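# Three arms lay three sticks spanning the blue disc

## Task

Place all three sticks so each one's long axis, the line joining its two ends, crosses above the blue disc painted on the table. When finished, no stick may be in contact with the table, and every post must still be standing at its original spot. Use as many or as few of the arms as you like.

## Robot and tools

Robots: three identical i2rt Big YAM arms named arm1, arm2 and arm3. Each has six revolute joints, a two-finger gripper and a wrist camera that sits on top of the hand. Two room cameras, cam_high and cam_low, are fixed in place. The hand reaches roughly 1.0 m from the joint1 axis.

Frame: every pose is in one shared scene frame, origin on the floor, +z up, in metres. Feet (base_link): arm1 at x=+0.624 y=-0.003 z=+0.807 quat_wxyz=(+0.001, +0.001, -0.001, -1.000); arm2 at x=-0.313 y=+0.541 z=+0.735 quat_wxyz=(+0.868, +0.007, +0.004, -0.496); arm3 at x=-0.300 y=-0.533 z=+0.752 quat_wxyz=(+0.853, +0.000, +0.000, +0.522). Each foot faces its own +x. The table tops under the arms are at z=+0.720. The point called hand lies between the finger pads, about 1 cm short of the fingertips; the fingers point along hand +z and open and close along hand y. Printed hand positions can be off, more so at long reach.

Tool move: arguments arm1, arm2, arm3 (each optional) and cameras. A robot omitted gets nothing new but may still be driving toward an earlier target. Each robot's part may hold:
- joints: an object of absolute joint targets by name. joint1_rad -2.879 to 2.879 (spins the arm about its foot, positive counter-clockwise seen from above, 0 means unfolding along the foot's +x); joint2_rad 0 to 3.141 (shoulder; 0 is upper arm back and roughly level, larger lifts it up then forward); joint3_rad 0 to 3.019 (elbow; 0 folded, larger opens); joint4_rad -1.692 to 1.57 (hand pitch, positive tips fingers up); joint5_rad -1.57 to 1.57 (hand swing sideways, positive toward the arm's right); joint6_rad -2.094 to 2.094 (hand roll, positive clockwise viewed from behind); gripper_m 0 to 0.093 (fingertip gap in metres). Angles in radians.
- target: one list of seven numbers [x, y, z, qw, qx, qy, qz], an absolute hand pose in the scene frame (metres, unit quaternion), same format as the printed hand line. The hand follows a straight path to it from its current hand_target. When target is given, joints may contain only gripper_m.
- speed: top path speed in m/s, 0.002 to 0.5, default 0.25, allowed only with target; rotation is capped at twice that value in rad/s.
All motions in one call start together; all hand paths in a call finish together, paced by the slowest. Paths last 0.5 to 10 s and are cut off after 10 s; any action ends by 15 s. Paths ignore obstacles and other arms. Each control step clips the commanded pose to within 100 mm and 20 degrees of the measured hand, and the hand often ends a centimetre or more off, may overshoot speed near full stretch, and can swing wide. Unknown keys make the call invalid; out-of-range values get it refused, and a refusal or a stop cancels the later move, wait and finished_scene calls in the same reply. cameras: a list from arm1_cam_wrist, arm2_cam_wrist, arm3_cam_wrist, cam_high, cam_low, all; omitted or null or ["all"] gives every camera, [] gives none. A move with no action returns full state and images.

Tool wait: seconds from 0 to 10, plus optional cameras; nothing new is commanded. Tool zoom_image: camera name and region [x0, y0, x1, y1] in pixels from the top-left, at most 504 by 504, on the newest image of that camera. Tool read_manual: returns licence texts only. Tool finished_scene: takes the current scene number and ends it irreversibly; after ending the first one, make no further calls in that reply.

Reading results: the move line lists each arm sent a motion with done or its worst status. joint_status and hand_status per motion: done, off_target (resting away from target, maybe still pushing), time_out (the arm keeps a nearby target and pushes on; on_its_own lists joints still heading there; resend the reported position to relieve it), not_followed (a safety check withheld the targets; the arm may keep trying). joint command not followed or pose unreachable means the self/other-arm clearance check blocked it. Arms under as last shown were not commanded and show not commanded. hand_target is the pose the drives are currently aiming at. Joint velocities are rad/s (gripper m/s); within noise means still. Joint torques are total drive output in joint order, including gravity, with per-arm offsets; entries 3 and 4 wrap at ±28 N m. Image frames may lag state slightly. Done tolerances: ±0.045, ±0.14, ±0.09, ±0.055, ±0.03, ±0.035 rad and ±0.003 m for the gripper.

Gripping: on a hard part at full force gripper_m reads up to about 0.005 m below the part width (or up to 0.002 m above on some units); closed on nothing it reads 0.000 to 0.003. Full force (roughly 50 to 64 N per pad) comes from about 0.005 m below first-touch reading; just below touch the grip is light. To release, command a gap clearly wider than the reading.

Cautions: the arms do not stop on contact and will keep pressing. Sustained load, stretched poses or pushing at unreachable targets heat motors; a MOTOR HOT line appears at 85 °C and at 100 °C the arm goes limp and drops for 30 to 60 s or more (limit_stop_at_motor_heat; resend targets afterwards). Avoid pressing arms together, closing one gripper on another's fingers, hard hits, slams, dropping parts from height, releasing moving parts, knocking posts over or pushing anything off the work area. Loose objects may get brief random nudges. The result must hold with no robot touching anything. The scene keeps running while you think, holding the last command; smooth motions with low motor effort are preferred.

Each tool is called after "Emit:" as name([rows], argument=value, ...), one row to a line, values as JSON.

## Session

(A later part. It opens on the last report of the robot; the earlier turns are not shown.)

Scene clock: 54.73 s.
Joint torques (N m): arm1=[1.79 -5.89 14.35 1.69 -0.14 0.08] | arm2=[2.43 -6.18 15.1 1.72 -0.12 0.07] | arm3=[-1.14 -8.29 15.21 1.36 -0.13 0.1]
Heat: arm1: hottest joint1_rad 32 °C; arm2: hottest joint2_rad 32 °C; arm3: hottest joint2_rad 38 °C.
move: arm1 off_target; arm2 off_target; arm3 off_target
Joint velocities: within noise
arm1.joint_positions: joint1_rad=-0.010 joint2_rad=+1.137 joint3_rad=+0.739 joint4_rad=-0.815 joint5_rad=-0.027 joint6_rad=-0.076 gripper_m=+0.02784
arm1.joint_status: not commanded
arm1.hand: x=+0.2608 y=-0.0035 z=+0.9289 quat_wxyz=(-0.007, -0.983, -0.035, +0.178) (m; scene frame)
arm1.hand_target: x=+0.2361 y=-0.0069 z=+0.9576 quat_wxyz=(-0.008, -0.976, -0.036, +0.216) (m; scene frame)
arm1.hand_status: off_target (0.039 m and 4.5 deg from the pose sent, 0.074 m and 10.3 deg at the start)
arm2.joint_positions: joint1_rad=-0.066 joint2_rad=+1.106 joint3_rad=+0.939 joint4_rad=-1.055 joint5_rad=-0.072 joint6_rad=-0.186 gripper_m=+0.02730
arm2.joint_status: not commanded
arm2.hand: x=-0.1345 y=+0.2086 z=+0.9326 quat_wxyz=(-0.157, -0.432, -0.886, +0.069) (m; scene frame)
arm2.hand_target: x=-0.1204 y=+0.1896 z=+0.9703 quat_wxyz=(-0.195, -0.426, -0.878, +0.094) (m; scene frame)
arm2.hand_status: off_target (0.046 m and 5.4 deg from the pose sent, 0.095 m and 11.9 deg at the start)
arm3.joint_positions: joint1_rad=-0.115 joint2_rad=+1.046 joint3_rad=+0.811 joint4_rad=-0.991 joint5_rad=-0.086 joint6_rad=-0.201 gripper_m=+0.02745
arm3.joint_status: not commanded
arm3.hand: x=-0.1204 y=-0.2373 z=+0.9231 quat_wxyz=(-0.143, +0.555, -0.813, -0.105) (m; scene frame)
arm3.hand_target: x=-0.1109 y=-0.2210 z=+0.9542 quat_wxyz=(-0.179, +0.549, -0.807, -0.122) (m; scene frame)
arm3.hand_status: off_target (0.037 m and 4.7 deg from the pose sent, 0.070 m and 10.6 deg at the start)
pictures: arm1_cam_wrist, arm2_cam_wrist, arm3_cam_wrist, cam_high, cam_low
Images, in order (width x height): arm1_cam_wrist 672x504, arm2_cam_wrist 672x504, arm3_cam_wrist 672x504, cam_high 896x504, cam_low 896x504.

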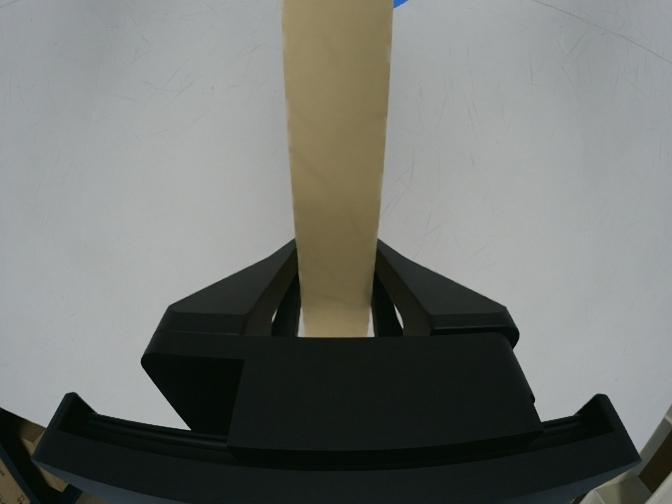

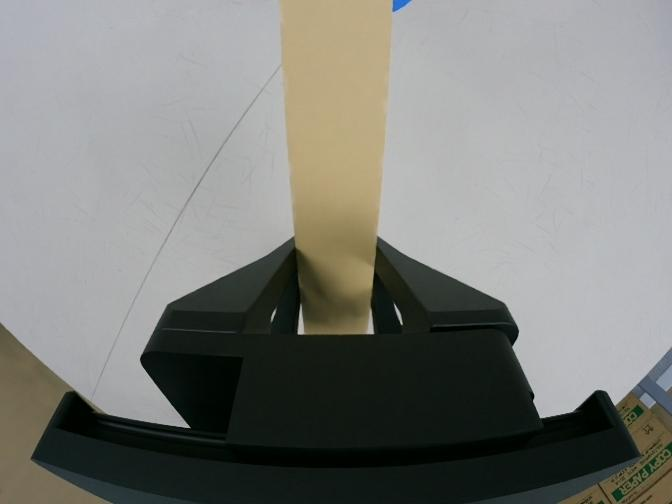

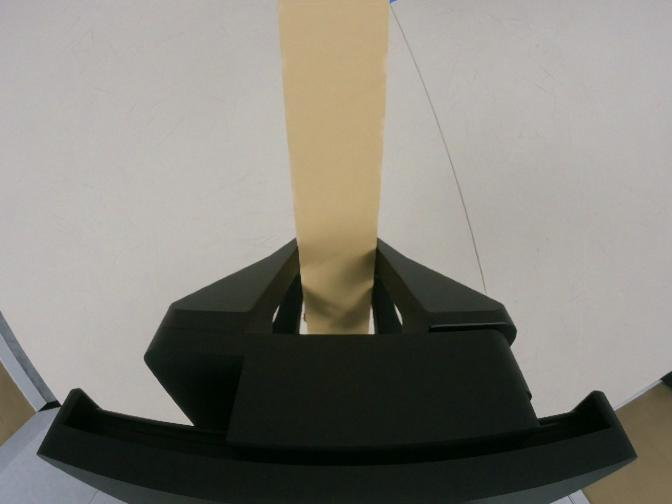

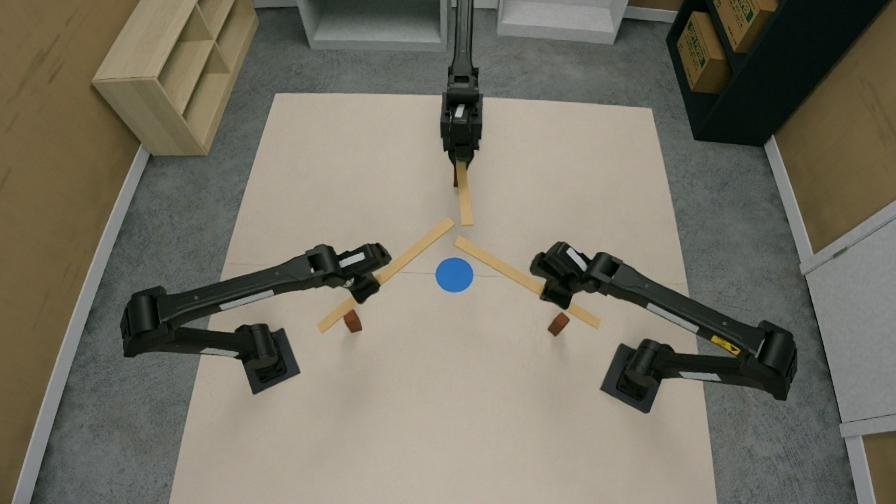

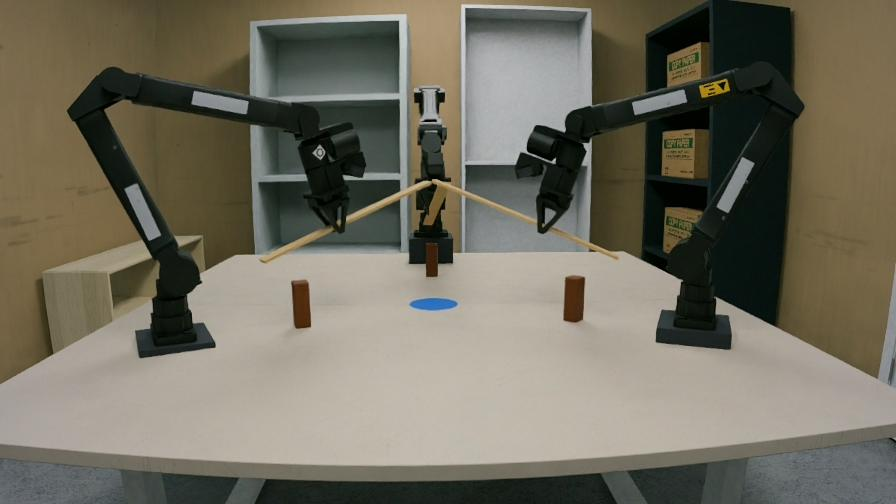

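Emit:
move(arm1={"target":[0.156,-0.013,0.989,0.0079,0.9756,0.0357,-0.2162],"speed":0.06}, arm2={"target":[-0.071,0.125,1.002,0.1947,0.4264,0.8783,-0.0945],"speed":0.06}, arm3={"target":[-0.081,-0.146,0.986,0.179,-0.5488,0.8075,0.1216],"speed":0.06})

Emit:
zoom_image(camera="cam_high", region=[290, 110, 640, 390])

Emit:
zoom_image(camera="cam_low", region=[320, 120, 540, 340])

Scene clock: 57.73 s.
Joint torques (N m): arm1=[1.32 -7.71 15.04 0.27 0.06 0.03] | arm2=[2.37 -8 15.58 0.62 0.04 0.11] | arm3=[-0.73 -9.82 15.61 0.66 0.05 0.1]
Heat: arm1: hottest joint1_rad 32 °C; arm2: hottest joint2_rad 32 °C; arm3: hottest joint2_rad 38 °C.
move: arm1 off_target; arm2 off_target; arm3 off_target
Joint velocities: within noise
arm1.joint_positions: joint1_rad=+0.006 joint2_rad=+1.313 joint3_rad=+0.981 joint4_rad=-0.839 joint5_rad=-0.025 joint6_rad=-0.062 gripper_m=+0.02784
arm1.joint_status: not commanded
arm1.hand: x=+0.1756 y=-0.0096 z=+0.9673 quat_wxyz=(-0.008, -0.979, -0.036, +0.198) (m; scene frame)
arm1.hand_target: x=+0.1572 y=-0.0131 z=+0.9891 quat_wxyz=(-0.008, -0.976, -0.036, +0.217) (m; scene frame)
arm1.hand_status: off_target (0.029 m and 2.1 deg from the pose sent, 0.121 m and 4.5 deg at the start)
arm2.joint_positions: joint1_rad=-0.029 joint2_rad=+1.294 joint3_rad=+1.181 joint4_rad=-1.075 joint5_rad=-0.060 joint6_rad=-0.153 gripper_m=+0.02730
arm2.joint_status: not commanded
arm2.hand: x=-0.0852 y=+0.1421 z=+0.9688 quat_wxyz=(-0.170, -0.430, -0.883, +0.078) (m; scene frame)
arm2.hand_target: x=-0.0721 y=+0.1270 z=+1.0020 quat_wxyz=(-0.195, -0.426, -0.878, +0.095) (m; scene frame)
arm2.hand_status: off_target (0.040 m and 3.5 deg from the pose sent, 0.126 m and 5.4 deg at the start)
arm3.joint_positions: joint1_rad=-0.075 joint2_rad=+1.229 joint3_rad=+1.044 joint4_rad=-0.998 joint5_rad=-0.071 joint6_rad=-0.160 gripper_m=+0.02745
arm3.joint_status: not commanded
arm3.hand: x=-0.0875 y=-0.1617 z=+0.9632 quat_wxyz=(-0.161, +0.553, -0.810, -0.112) (m; scene frame)
arm3.hand_target: x=-0.0816 y=-0.1470 z=+0.9861 quat_wxyz=(-0.179, +0.549, -0.807, -0.122) (m; scene frame)
arm3.hand_status: off_target (0.028 m and 2.4 deg from the pose sent, 0.118 m and 4.7 deg at the start)
pictures: arm1_cam_wrist, arm2_cam_wrist, arm3_cam_wrist, cam_high, cam_low
Images, in order (width x height): arm1_cam_wrist 672x504, arm2_cam_wrist 672x504, arm3_cam_wrist 672x504, cam_high 896x504, cam_low 896x504.

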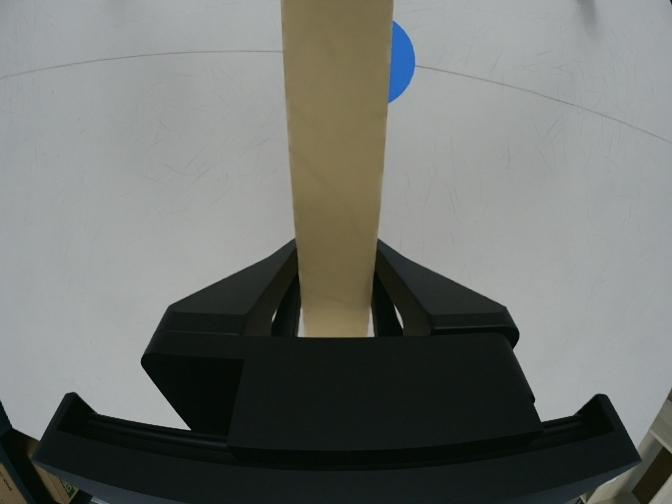

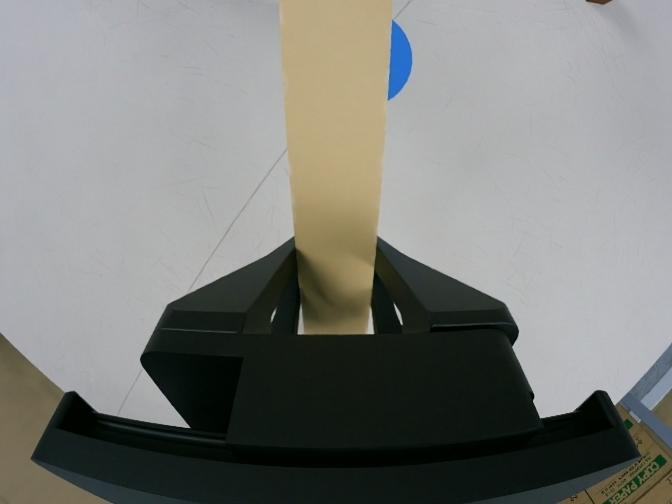

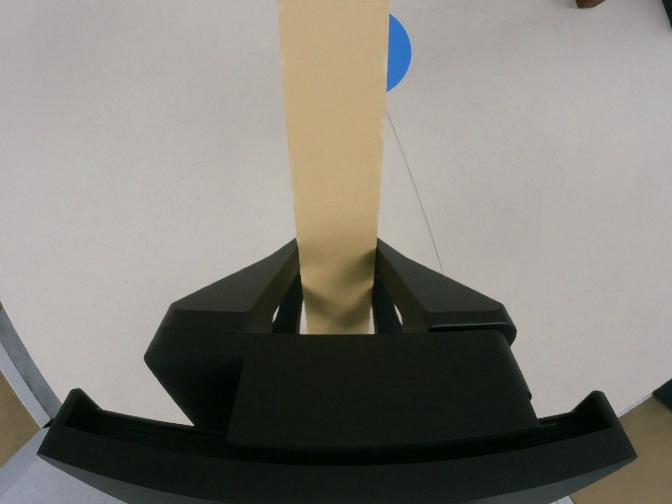

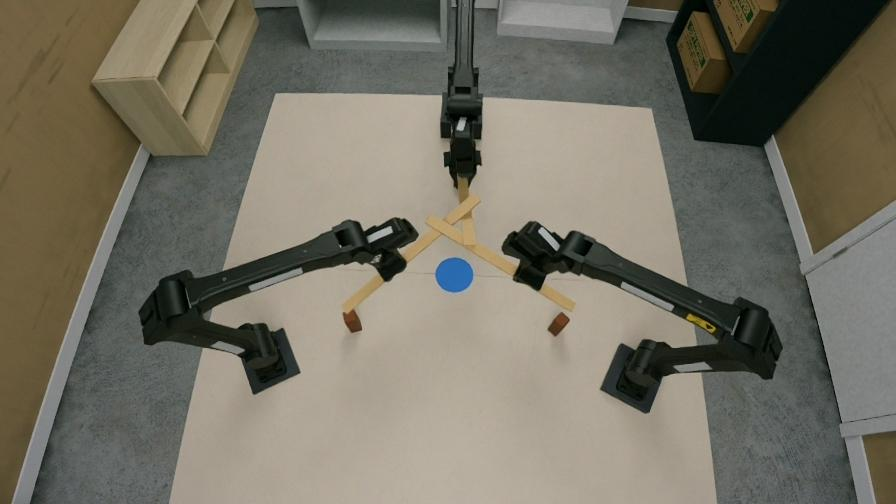

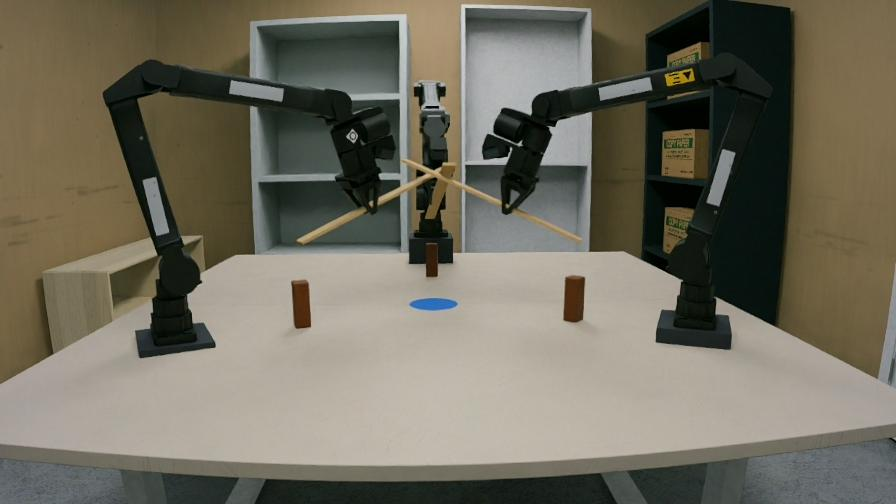

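Scaled by 1.440 from the camera's 896x504 image, which has a finer 1280x720 frame.

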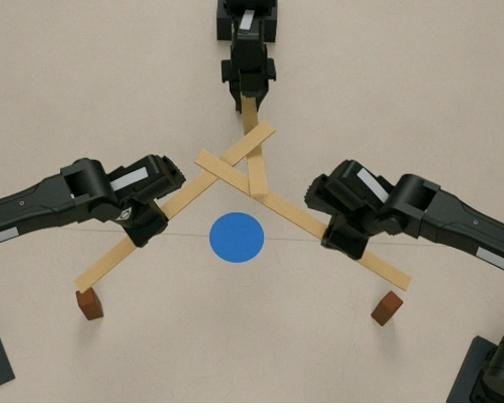

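Scaled by 2.291 from the camera's 896x504 image, which has a finer 1280x720 frame.

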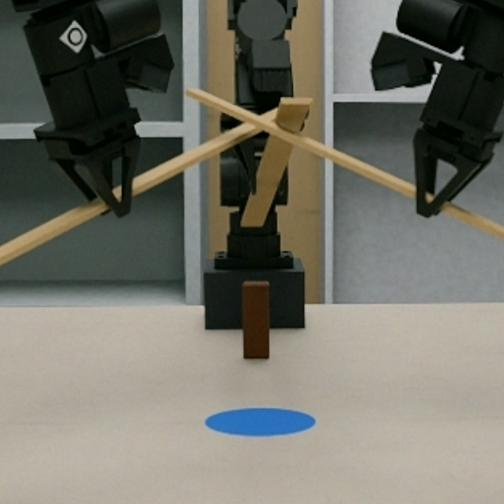

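Emit:
zoom_image(camera="cam_high", region=[400, 170, 510, 280])

Emit:
zoom_image(camera="cam_low", region=[380, 140, 500, 260])

Scaled by 4.582 from the camera's 896x504 image, which has a finer 1280x720 frame.

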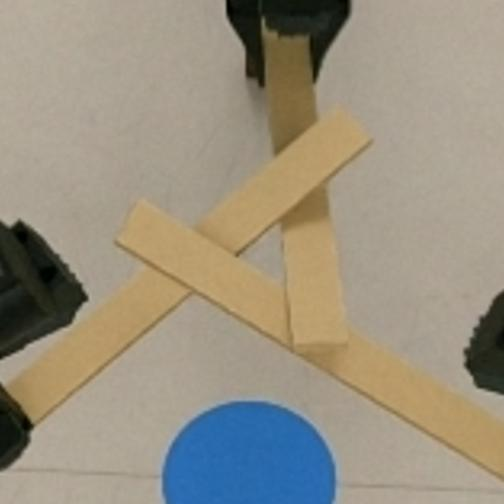

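Scaled by 4.200 from the camera's 896x504 image, which has a finer 1280x720 frame.

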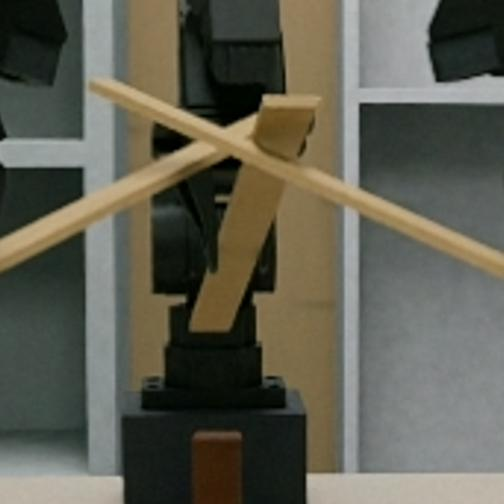

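Emit:
move(arm1={"target":[0.1515,-0.0145,0.9095,0.0071,0.9801,0.0359,-0.195],"speed":0.05}, arm2={"target":[-0.075,0.135,0.923,0.1755,0.4284,0.8823,-0.0852],"speed":0.05}, arm3={"target":[-0.086,-0.152,0.911,0.1614,-0.5513,0.8112,0.1097],"speed":0.05})

Emit:
zoom_image(camera="cam_high", region=[330, 140, 590, 360])

Emit:
zoom_image(camera="cam_low", region=[280, 160, 600, 340])

Scene clock: 64.00 s.
Joint torques (N m): arm1=[2.14 -8.76 8.75 1.62 0.05 0.04] | arm2=[2.43 -8.35 8.94 1.88 0.04 0.1] | arm3=[-0.67 -10.46 10.86 1.46 0.07 0.12]
Heat: arm1: hottest joint3_rad 34 °C; arm2: hottest joint3_rad 33 °C; arm3: hottest joint2_rad 38 °C.
move: arm1 done; arm2 done; arm3 done
Joint velocities: within noise
arm1.joint_positions: joint1_rad=+0.010 joint2_rad=+1.435 joint3_rad=+0.956 joint4_rad=-0.698 joint5_rad=-0.021 joint6_rad=-0.059 gripper_m=+0.02784
arm1.joint_status: not commanded
arm1.hand: x=+0.1522 y=-0.0112 z=+0.9157 quat_wxyz=(-0.007, -0.980, -0.037, +0.195) (m; scene frame)
arm1.hand_target: x=+0.1517 y=-0.0145 z=+0.9095 quat_wxyz=(-0.007, -0.980, -0.036, +0.195) (m; scene frame)
arm1.hand_status: done (0.007 m and 0.1 deg from the pose sent, 0.063 m and 0.4 deg at the start)
arm2.joint_positions: joint1_rad=-0.025 joint2_rad=+1.329 joint3_rad=+1.098 joint4_rad=-0.945 joint5_rad=-0.051 joint6_rad=-0.151 gripper_m=+0.02730
arm2.joint_status: not commanded
arm2.hand: x=-0.0807 y=+0.1356 z=+0.9263 quat_wxyz=(-0.172, -0.429, -0.883, +0.084) (m; scene frame)
arm2.hand_target: x=-0.0751 y=+0.1350 z=+0.9231 quat_wxyz=(-0.175, -0.428, -0.882, +0.085) (m; scene frame)
arm2.hand_status: done (0.007 m and 0.4 deg from the pose sent, 0.047 m and 1.1 deg at the start)
arm3.joint_positions: joint1_rad=-0.069 joint2_rad=+1.285 joint3_rad=+0.948 joint4_rad=-0.864 joint5_rad=-0.062 joint6_rad=-0.158 gripper_m=+0.02745
arm3.joint_status: not commanded
arm3.hand: x=-0.0872 y=-0.1592 z=+0.9085 quat_wxyz=(-0.154, +0.554, -0.811, -0.106) (m; scene frame)
arm3.hand_target: x=-0.0860 y=-0.1520 z=+0.9112 quat_wxyz=(-0.161, +0.551, -0.811, -0.110) (m; scene frame)
arm3.hand_status: done (0.008 m and 1.0 deg from the pose sent, 0.053 m and 0.4 deg at the start)
pictures: arm1_cam_wrist, arm2_cam_wrist, arm3_cam_wrist, cam_high, cam_low
Images, in order (width x height): arm1_cam_wrist 672x504, arm2_cam_wrist 672x504, arm3_cam_wrist 672x504, cam_high 896x504, cam_low 896x504.

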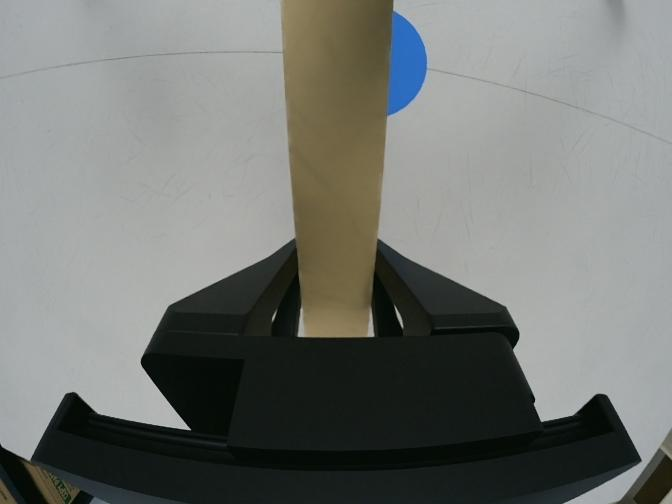

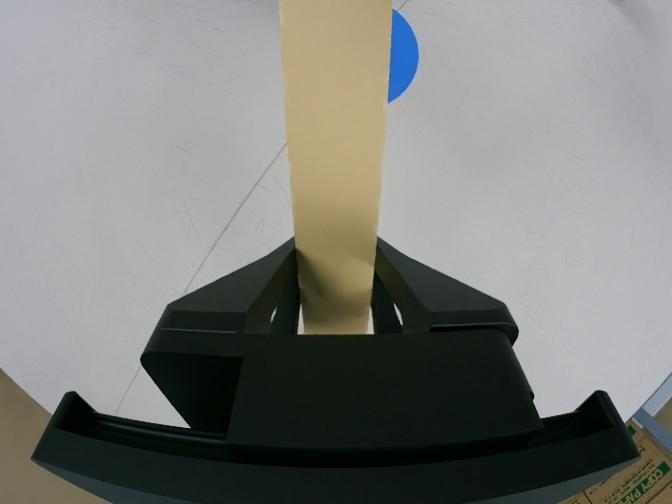

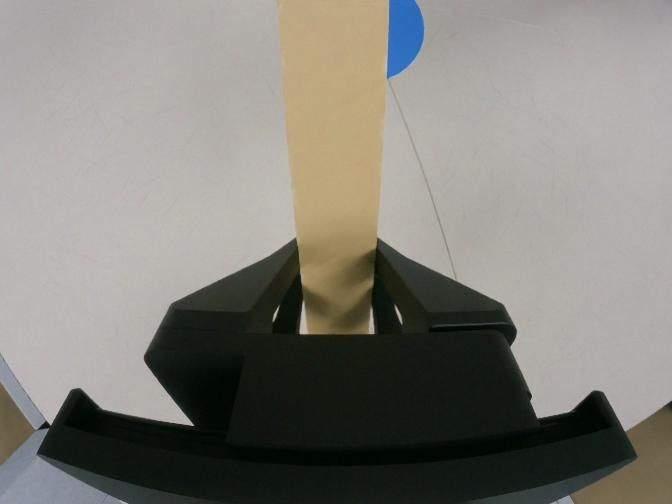

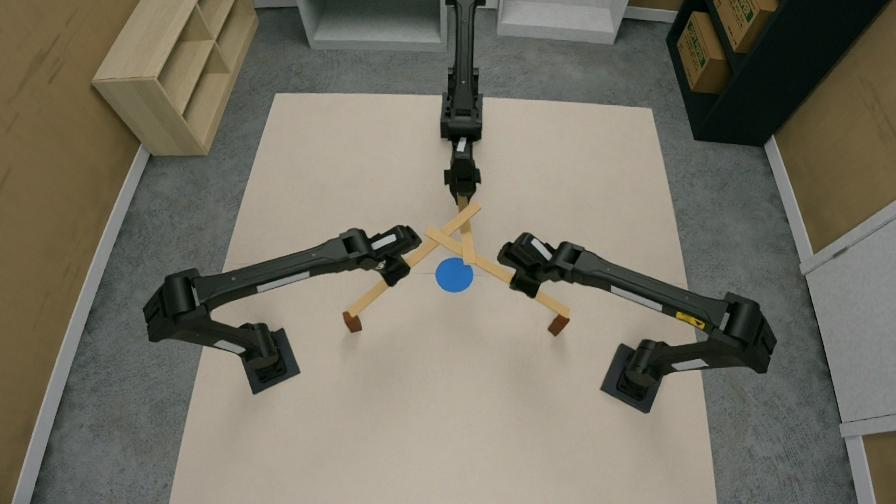

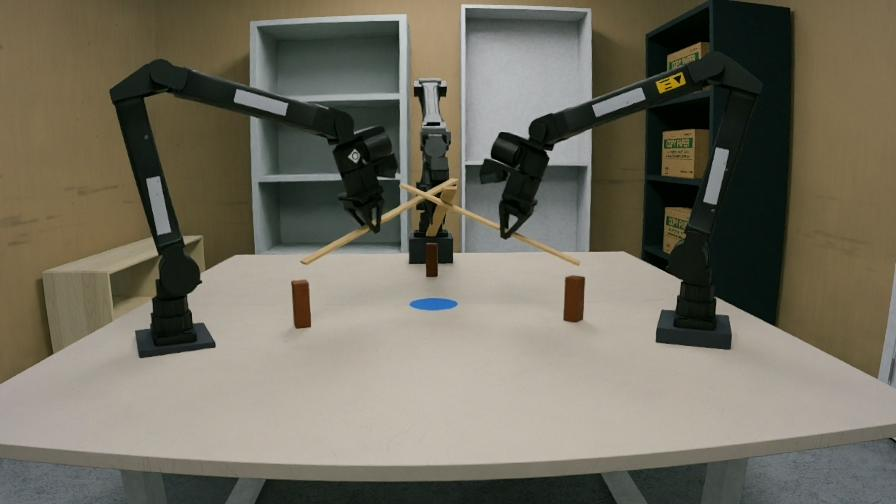

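Scaled by 1.938 from the camera's 896x504 image, which has a finer 1280x720 frame.

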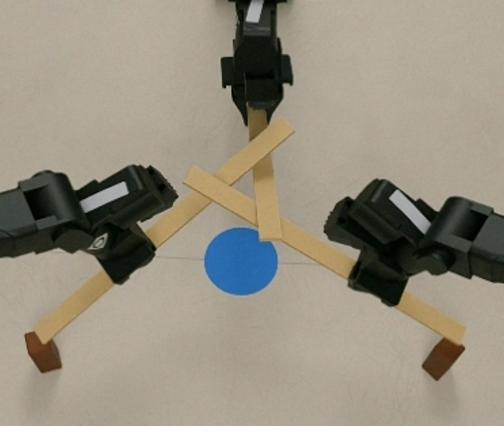

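Scaled by 1.575 from the camera's 896x504 image, which has a finer 1280x720 frame.

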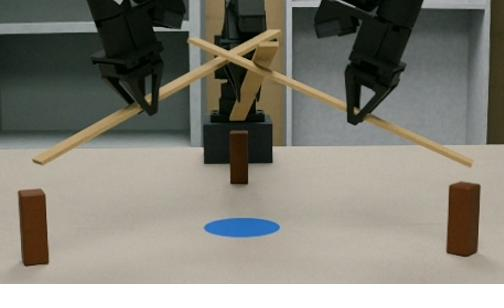

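Emit:
move(arm1={"target":[0.1517,-0.0142,0.857,0.0033,0.9951,0.0364,-0.0914],"speed":0.04}, arm2={"target":[-0.0875,0.151,0.854,0.0823,0.435,0.8958,-0.04],"speed":0.04}, arm3={"target":[-0.092,-0.166,0.854,0.0757,-0.5597,0.8236,0.0514],"speed":0.04})

Emit:
zoom_image(camera="cam_high", region=[330, 140, 590, 360])

Emit:
zoom_image(camera="cam_low", region=[280, 180, 600, 340])

Scene clock: 72.20 s.
Joint torques (N m): arm1=[1.2 -9.82 12.14 -0.27 0.24 0.01] | arm2=[2.37 -9.7 8.28 0.44 0.07 0.08] | arm3=[-1.08 -12.16 10.99 0.29 0.18 0.11]
Heat: arm1: hottest joint3_rad 34 °C; arm2: hottest joint2_rad 32 °C; arm3: hottest joint2_rad 38 °C.
move: arm1 off_target; arm2 done; arm3 done
Joint velocities: within noise
arm1.joint_positions: joint1_rad=+0.019 joint2_rad=+1.596 joint3_rad=+0.994 joint4_rad=-0.785 joint5_rad=-0.013 joint6_rad=-0.059 gripper_m=+0.02784
arm1.joint_status: not commanded
arm1.hand: x=+0.1648 y=-0.0139 z=+0.8534 quat_wxyz=(-0.006, -0.995, -0.041, +0.091) (m; scene frame)
arm1.hand_target: x=+0.1520 y=-0.0142 z=+0.8572 quat_wxyz=(-0.003, -0.995, -0.036, +0.092) (m; scene frame)
arm1.hand_status: off_target (0.014 m and 0.5 deg from the pose sent, 0.059 m and 12.0 deg at the start)
arm2.joint_positions: joint1_rad=-0.021 joint2_rad=+1.456 joint3_rad=+1.073 joint4_rad=-0.978 joint5_rad=-0.020 joint6_rad=-0.151 gripper_m=+0.02730
arm2.joint_status: not commanded
arm2.hand: x=-0.0898 y=+0.1462 z=+0.8575 quat_wxyz=(-0.088, -0.436, -0.894, +0.044) (m; scene frame)
arm2.hand_target: x=-0.0876 y=+0.1510 z=+0.8540 quat_wxyz=(-0.082, -0.435, -0.896, +0.040) (m; scene frame)
arm2.hand_status: done (0.006 m and 0.9 deg from the pose sent, 0.074 m and 11.6 deg at the start)
arm3.joint_positions: joint1_rad=-0.055 joint2_rad=+1.424 joint3_rad=+0.948 joint4_rad=-0.924 joint5_rad=-0.031 joint6_rad=-0.158 gripper_m=+0.02745
arm3.joint_status: not commanded
arm3.hand: x=-0.0952 y=-0.1718 z=+0.8483 quat_wxyz=(-0.071, +0.564, -0.821, -0.051) (m; scene frame)
arm3.hand_target: x=-0.0921 y=-0.1661 z=+0.8540 quat_wxyz=(-0.076, +0.560, -0.824, -0.052) (m; scene frame)
arm3.hand_status: done (0.009 m and 0.8 deg from the pose sent, 0.055 m and 11.0 deg at the start)
pictures: arm1_cam_wrist, arm2_cam_wrist, arm3_cam_wrist, cam_high, cam_low
Images, in order (width x height): arm1_cam_wrist 672x504, arm2_cam_wrist 672x504, arm3_cam_wrist 672x504, cam_high 896x504, cam_low 896x504.

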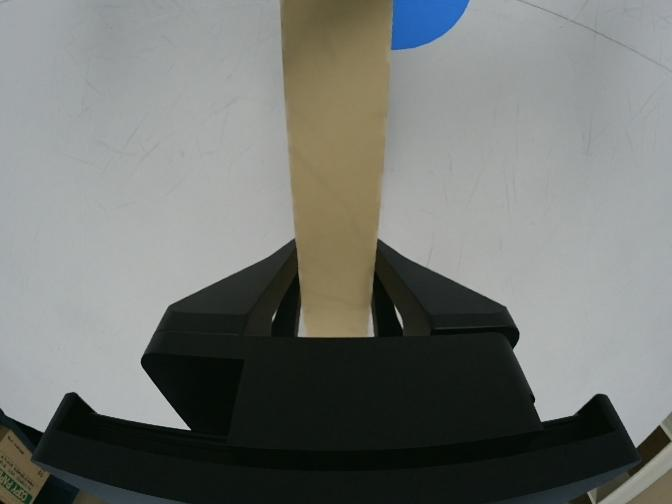

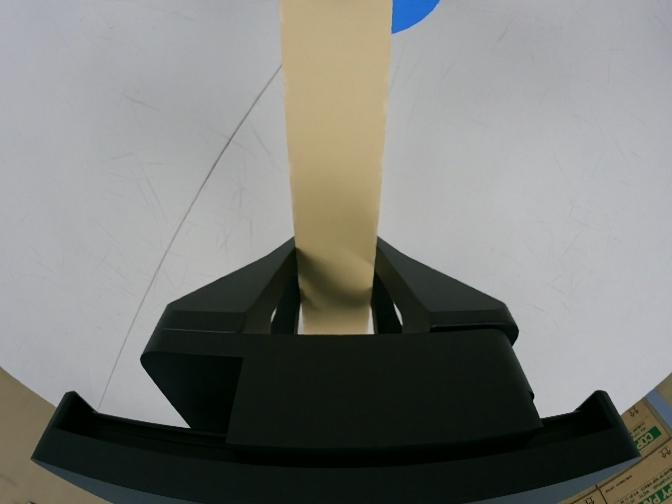

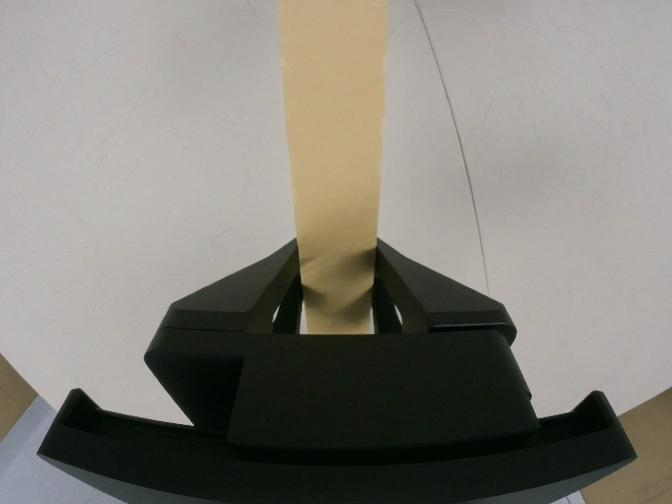

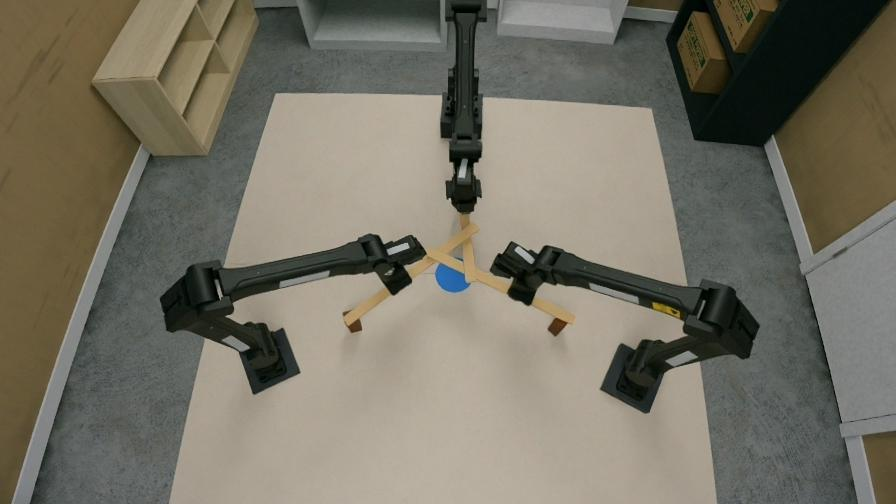

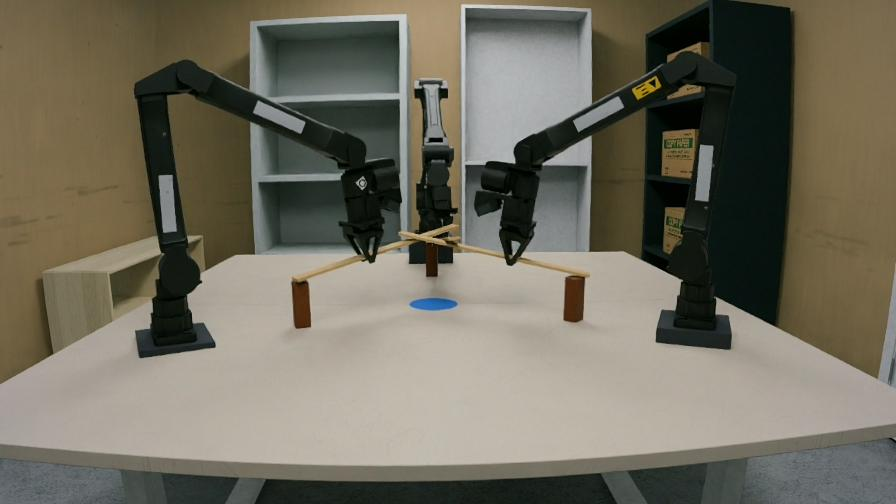

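Scaled by 1.938 from the camera's 896x504 image, which has a finer 1280x720 frame.

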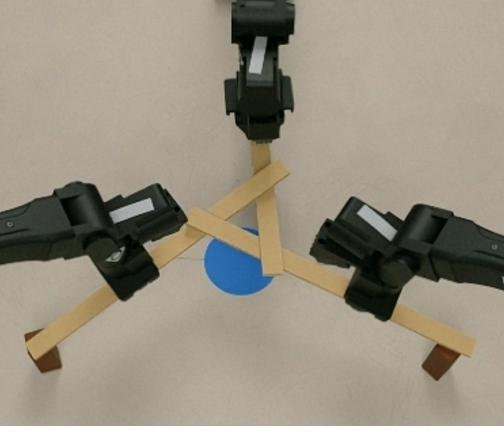

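Scaled by 1.575 from the camera's 896x504 image, which has a finer 1280x720 frame.

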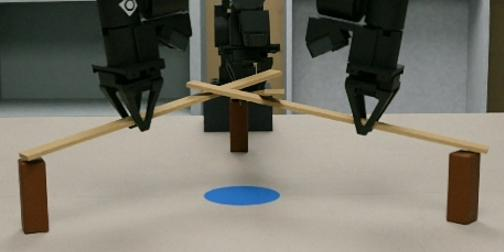

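Emit:
move(arm1={"target":[0.141,-0.014,0.866,0.0033,0.9951,0.0364,-0.0914],"speed":0.04})

Emit:
zoom_image(camera="cam_high", region=[400, 170, 510, 290])

Emit:
zoom_image(camera="cam_low", region=[380, 200, 500, 290])

Scene clock: 74.27 s.
Joint torques (N m): arm1=[1.03 -10.17 12.67 -0.16 0.12 0.08] | arm2=[2.43 -9.64 8.27 0.44 0.07 0.07] | arm3=[-1.26 -11.87 11.02 0.39 0.15 0.12]
Heat: arm1: hottest joint3_rad 34 °C; arm2: hottest joint2_rad 32 °C; arm3: hottest joint2_rad 38 °C.
move: arm1 off_target
Joint velocities: within noise
arm1.joint_positions: joint1_rad=+0.019 joint2_rad=+1.611 joint3_rad=+1.028 joint4_rad=-0.819 joint5_rad=-0.011 joint6_rad=-0.059 gripper_m=+0.02784
arm1.joint_status: not commanded
arm1.hand: x=+0.1589 y=-0.0137 z=+0.8576 quat_wxyz=(-0.005, -0.996, -0.040, +0.084) (m; scene frame)
arm1.hand_target: x=+0.1417 y=-0.0140 z=+0.8661 quat_wxyz=(-0.003, -0.995, -0.036, +0.092) (m; scene frame)
arm1.hand_status: off_target (0.020 m and 1.0 deg from the pose sent, 0.027 m and 0.6 deg at the start)
arm2: as last shown
arm2.joint_positions: joint1_rad=-0.020 joint2_rad=+1.456 joint3_rad=+1.073 joint4_rad=-0.978 joint5_rad=-0.019 joint6_rad=-0.151 gripper_m=+0.02730
arm2.hand: x=-0.0897 y=+0.1462 z=+0.8575 quat_wxyz=(-0.088, -0.436, -0.894, +0.044) (m; scene frame)
arm3.joint_positions: joint1_rad=-0.054 joint2_rad=+1.424 joint3_rad=+0.948 joint4_rad=-0.926 joint5_rad=-0.031 joint6_rad=-0.158 gripper_m=+0.02745
arm3.joint_status: not commanded
arm3.hand: x=-0.0957 y=-0.1722 z=+0.8482 quat_wxyz=(-0.070, +0.564, -0.821, -0.050) (m; scene frame)
arm3.hand_target: x=-0.0921 y=-0.1660 z=+0.8540 quat_wxyz=(-0.076, +0.560, -0.824, -0.052) (m; scene frame)
arm3.hand_status: not commanded
pictures: arm1_cam_wrist, arm2_cam_wrist, arm3_cam_wrist, cam_high, cam_low
Images, in order (width x height): arm1_cam_wrist 672x504, arm2_cam_wrist 672x504, arm3_cam_wrist 672x504, cam_high 896x504, cam_low 896x504.

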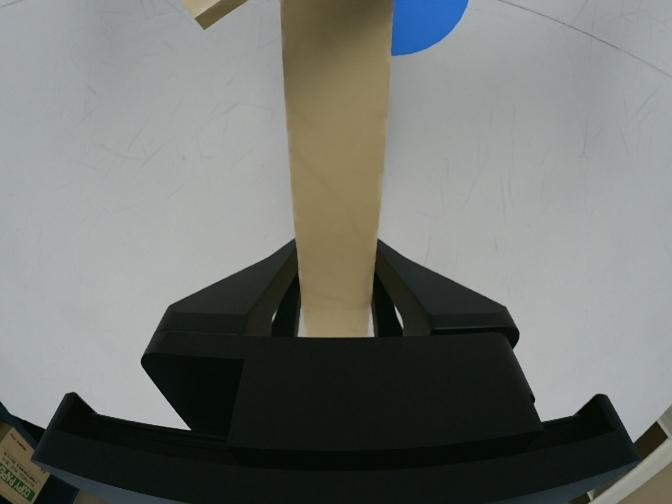

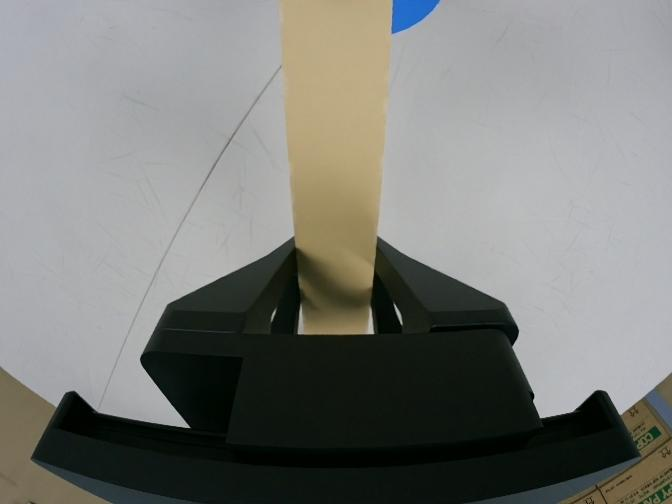

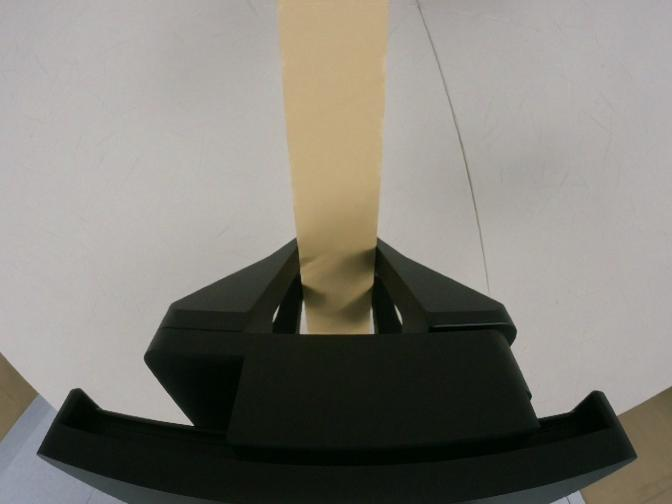

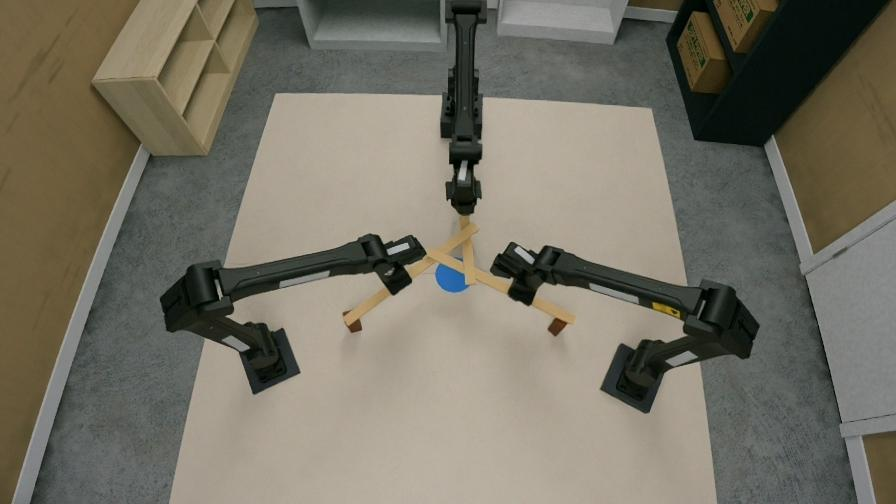

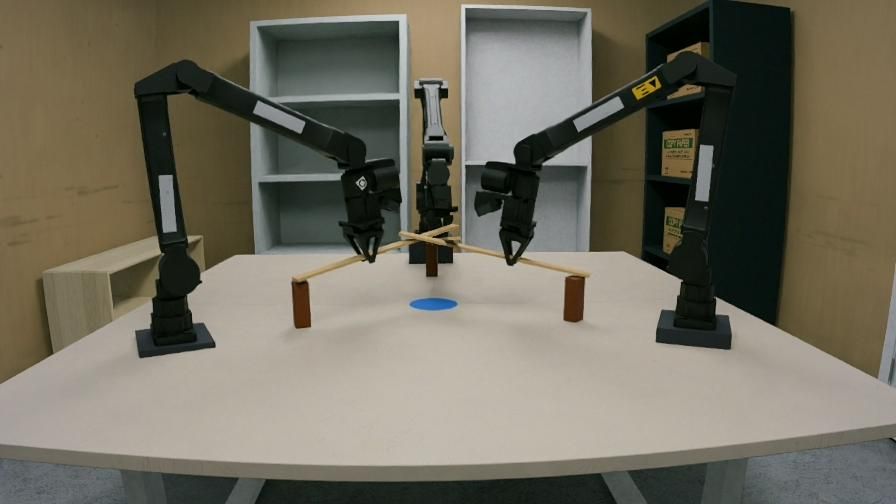

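Scaled by 4.200 from the camera's 896x504 image, which has a finer 1280x720 frame.

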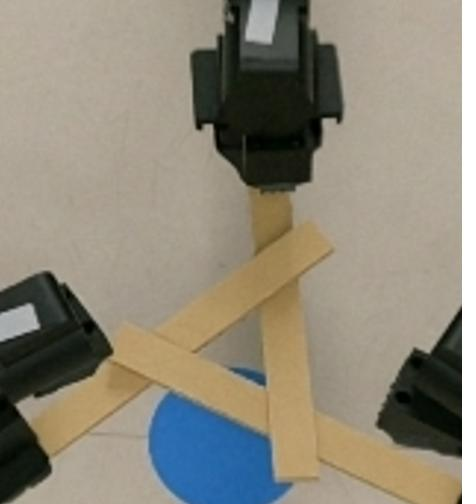

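Scaled by 4.200 from the camera's 896x504 image, which has a finer 1280x720 frame.

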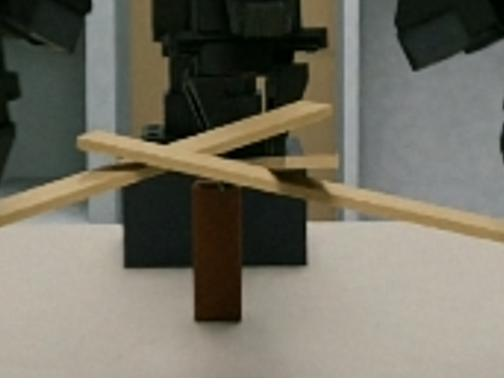

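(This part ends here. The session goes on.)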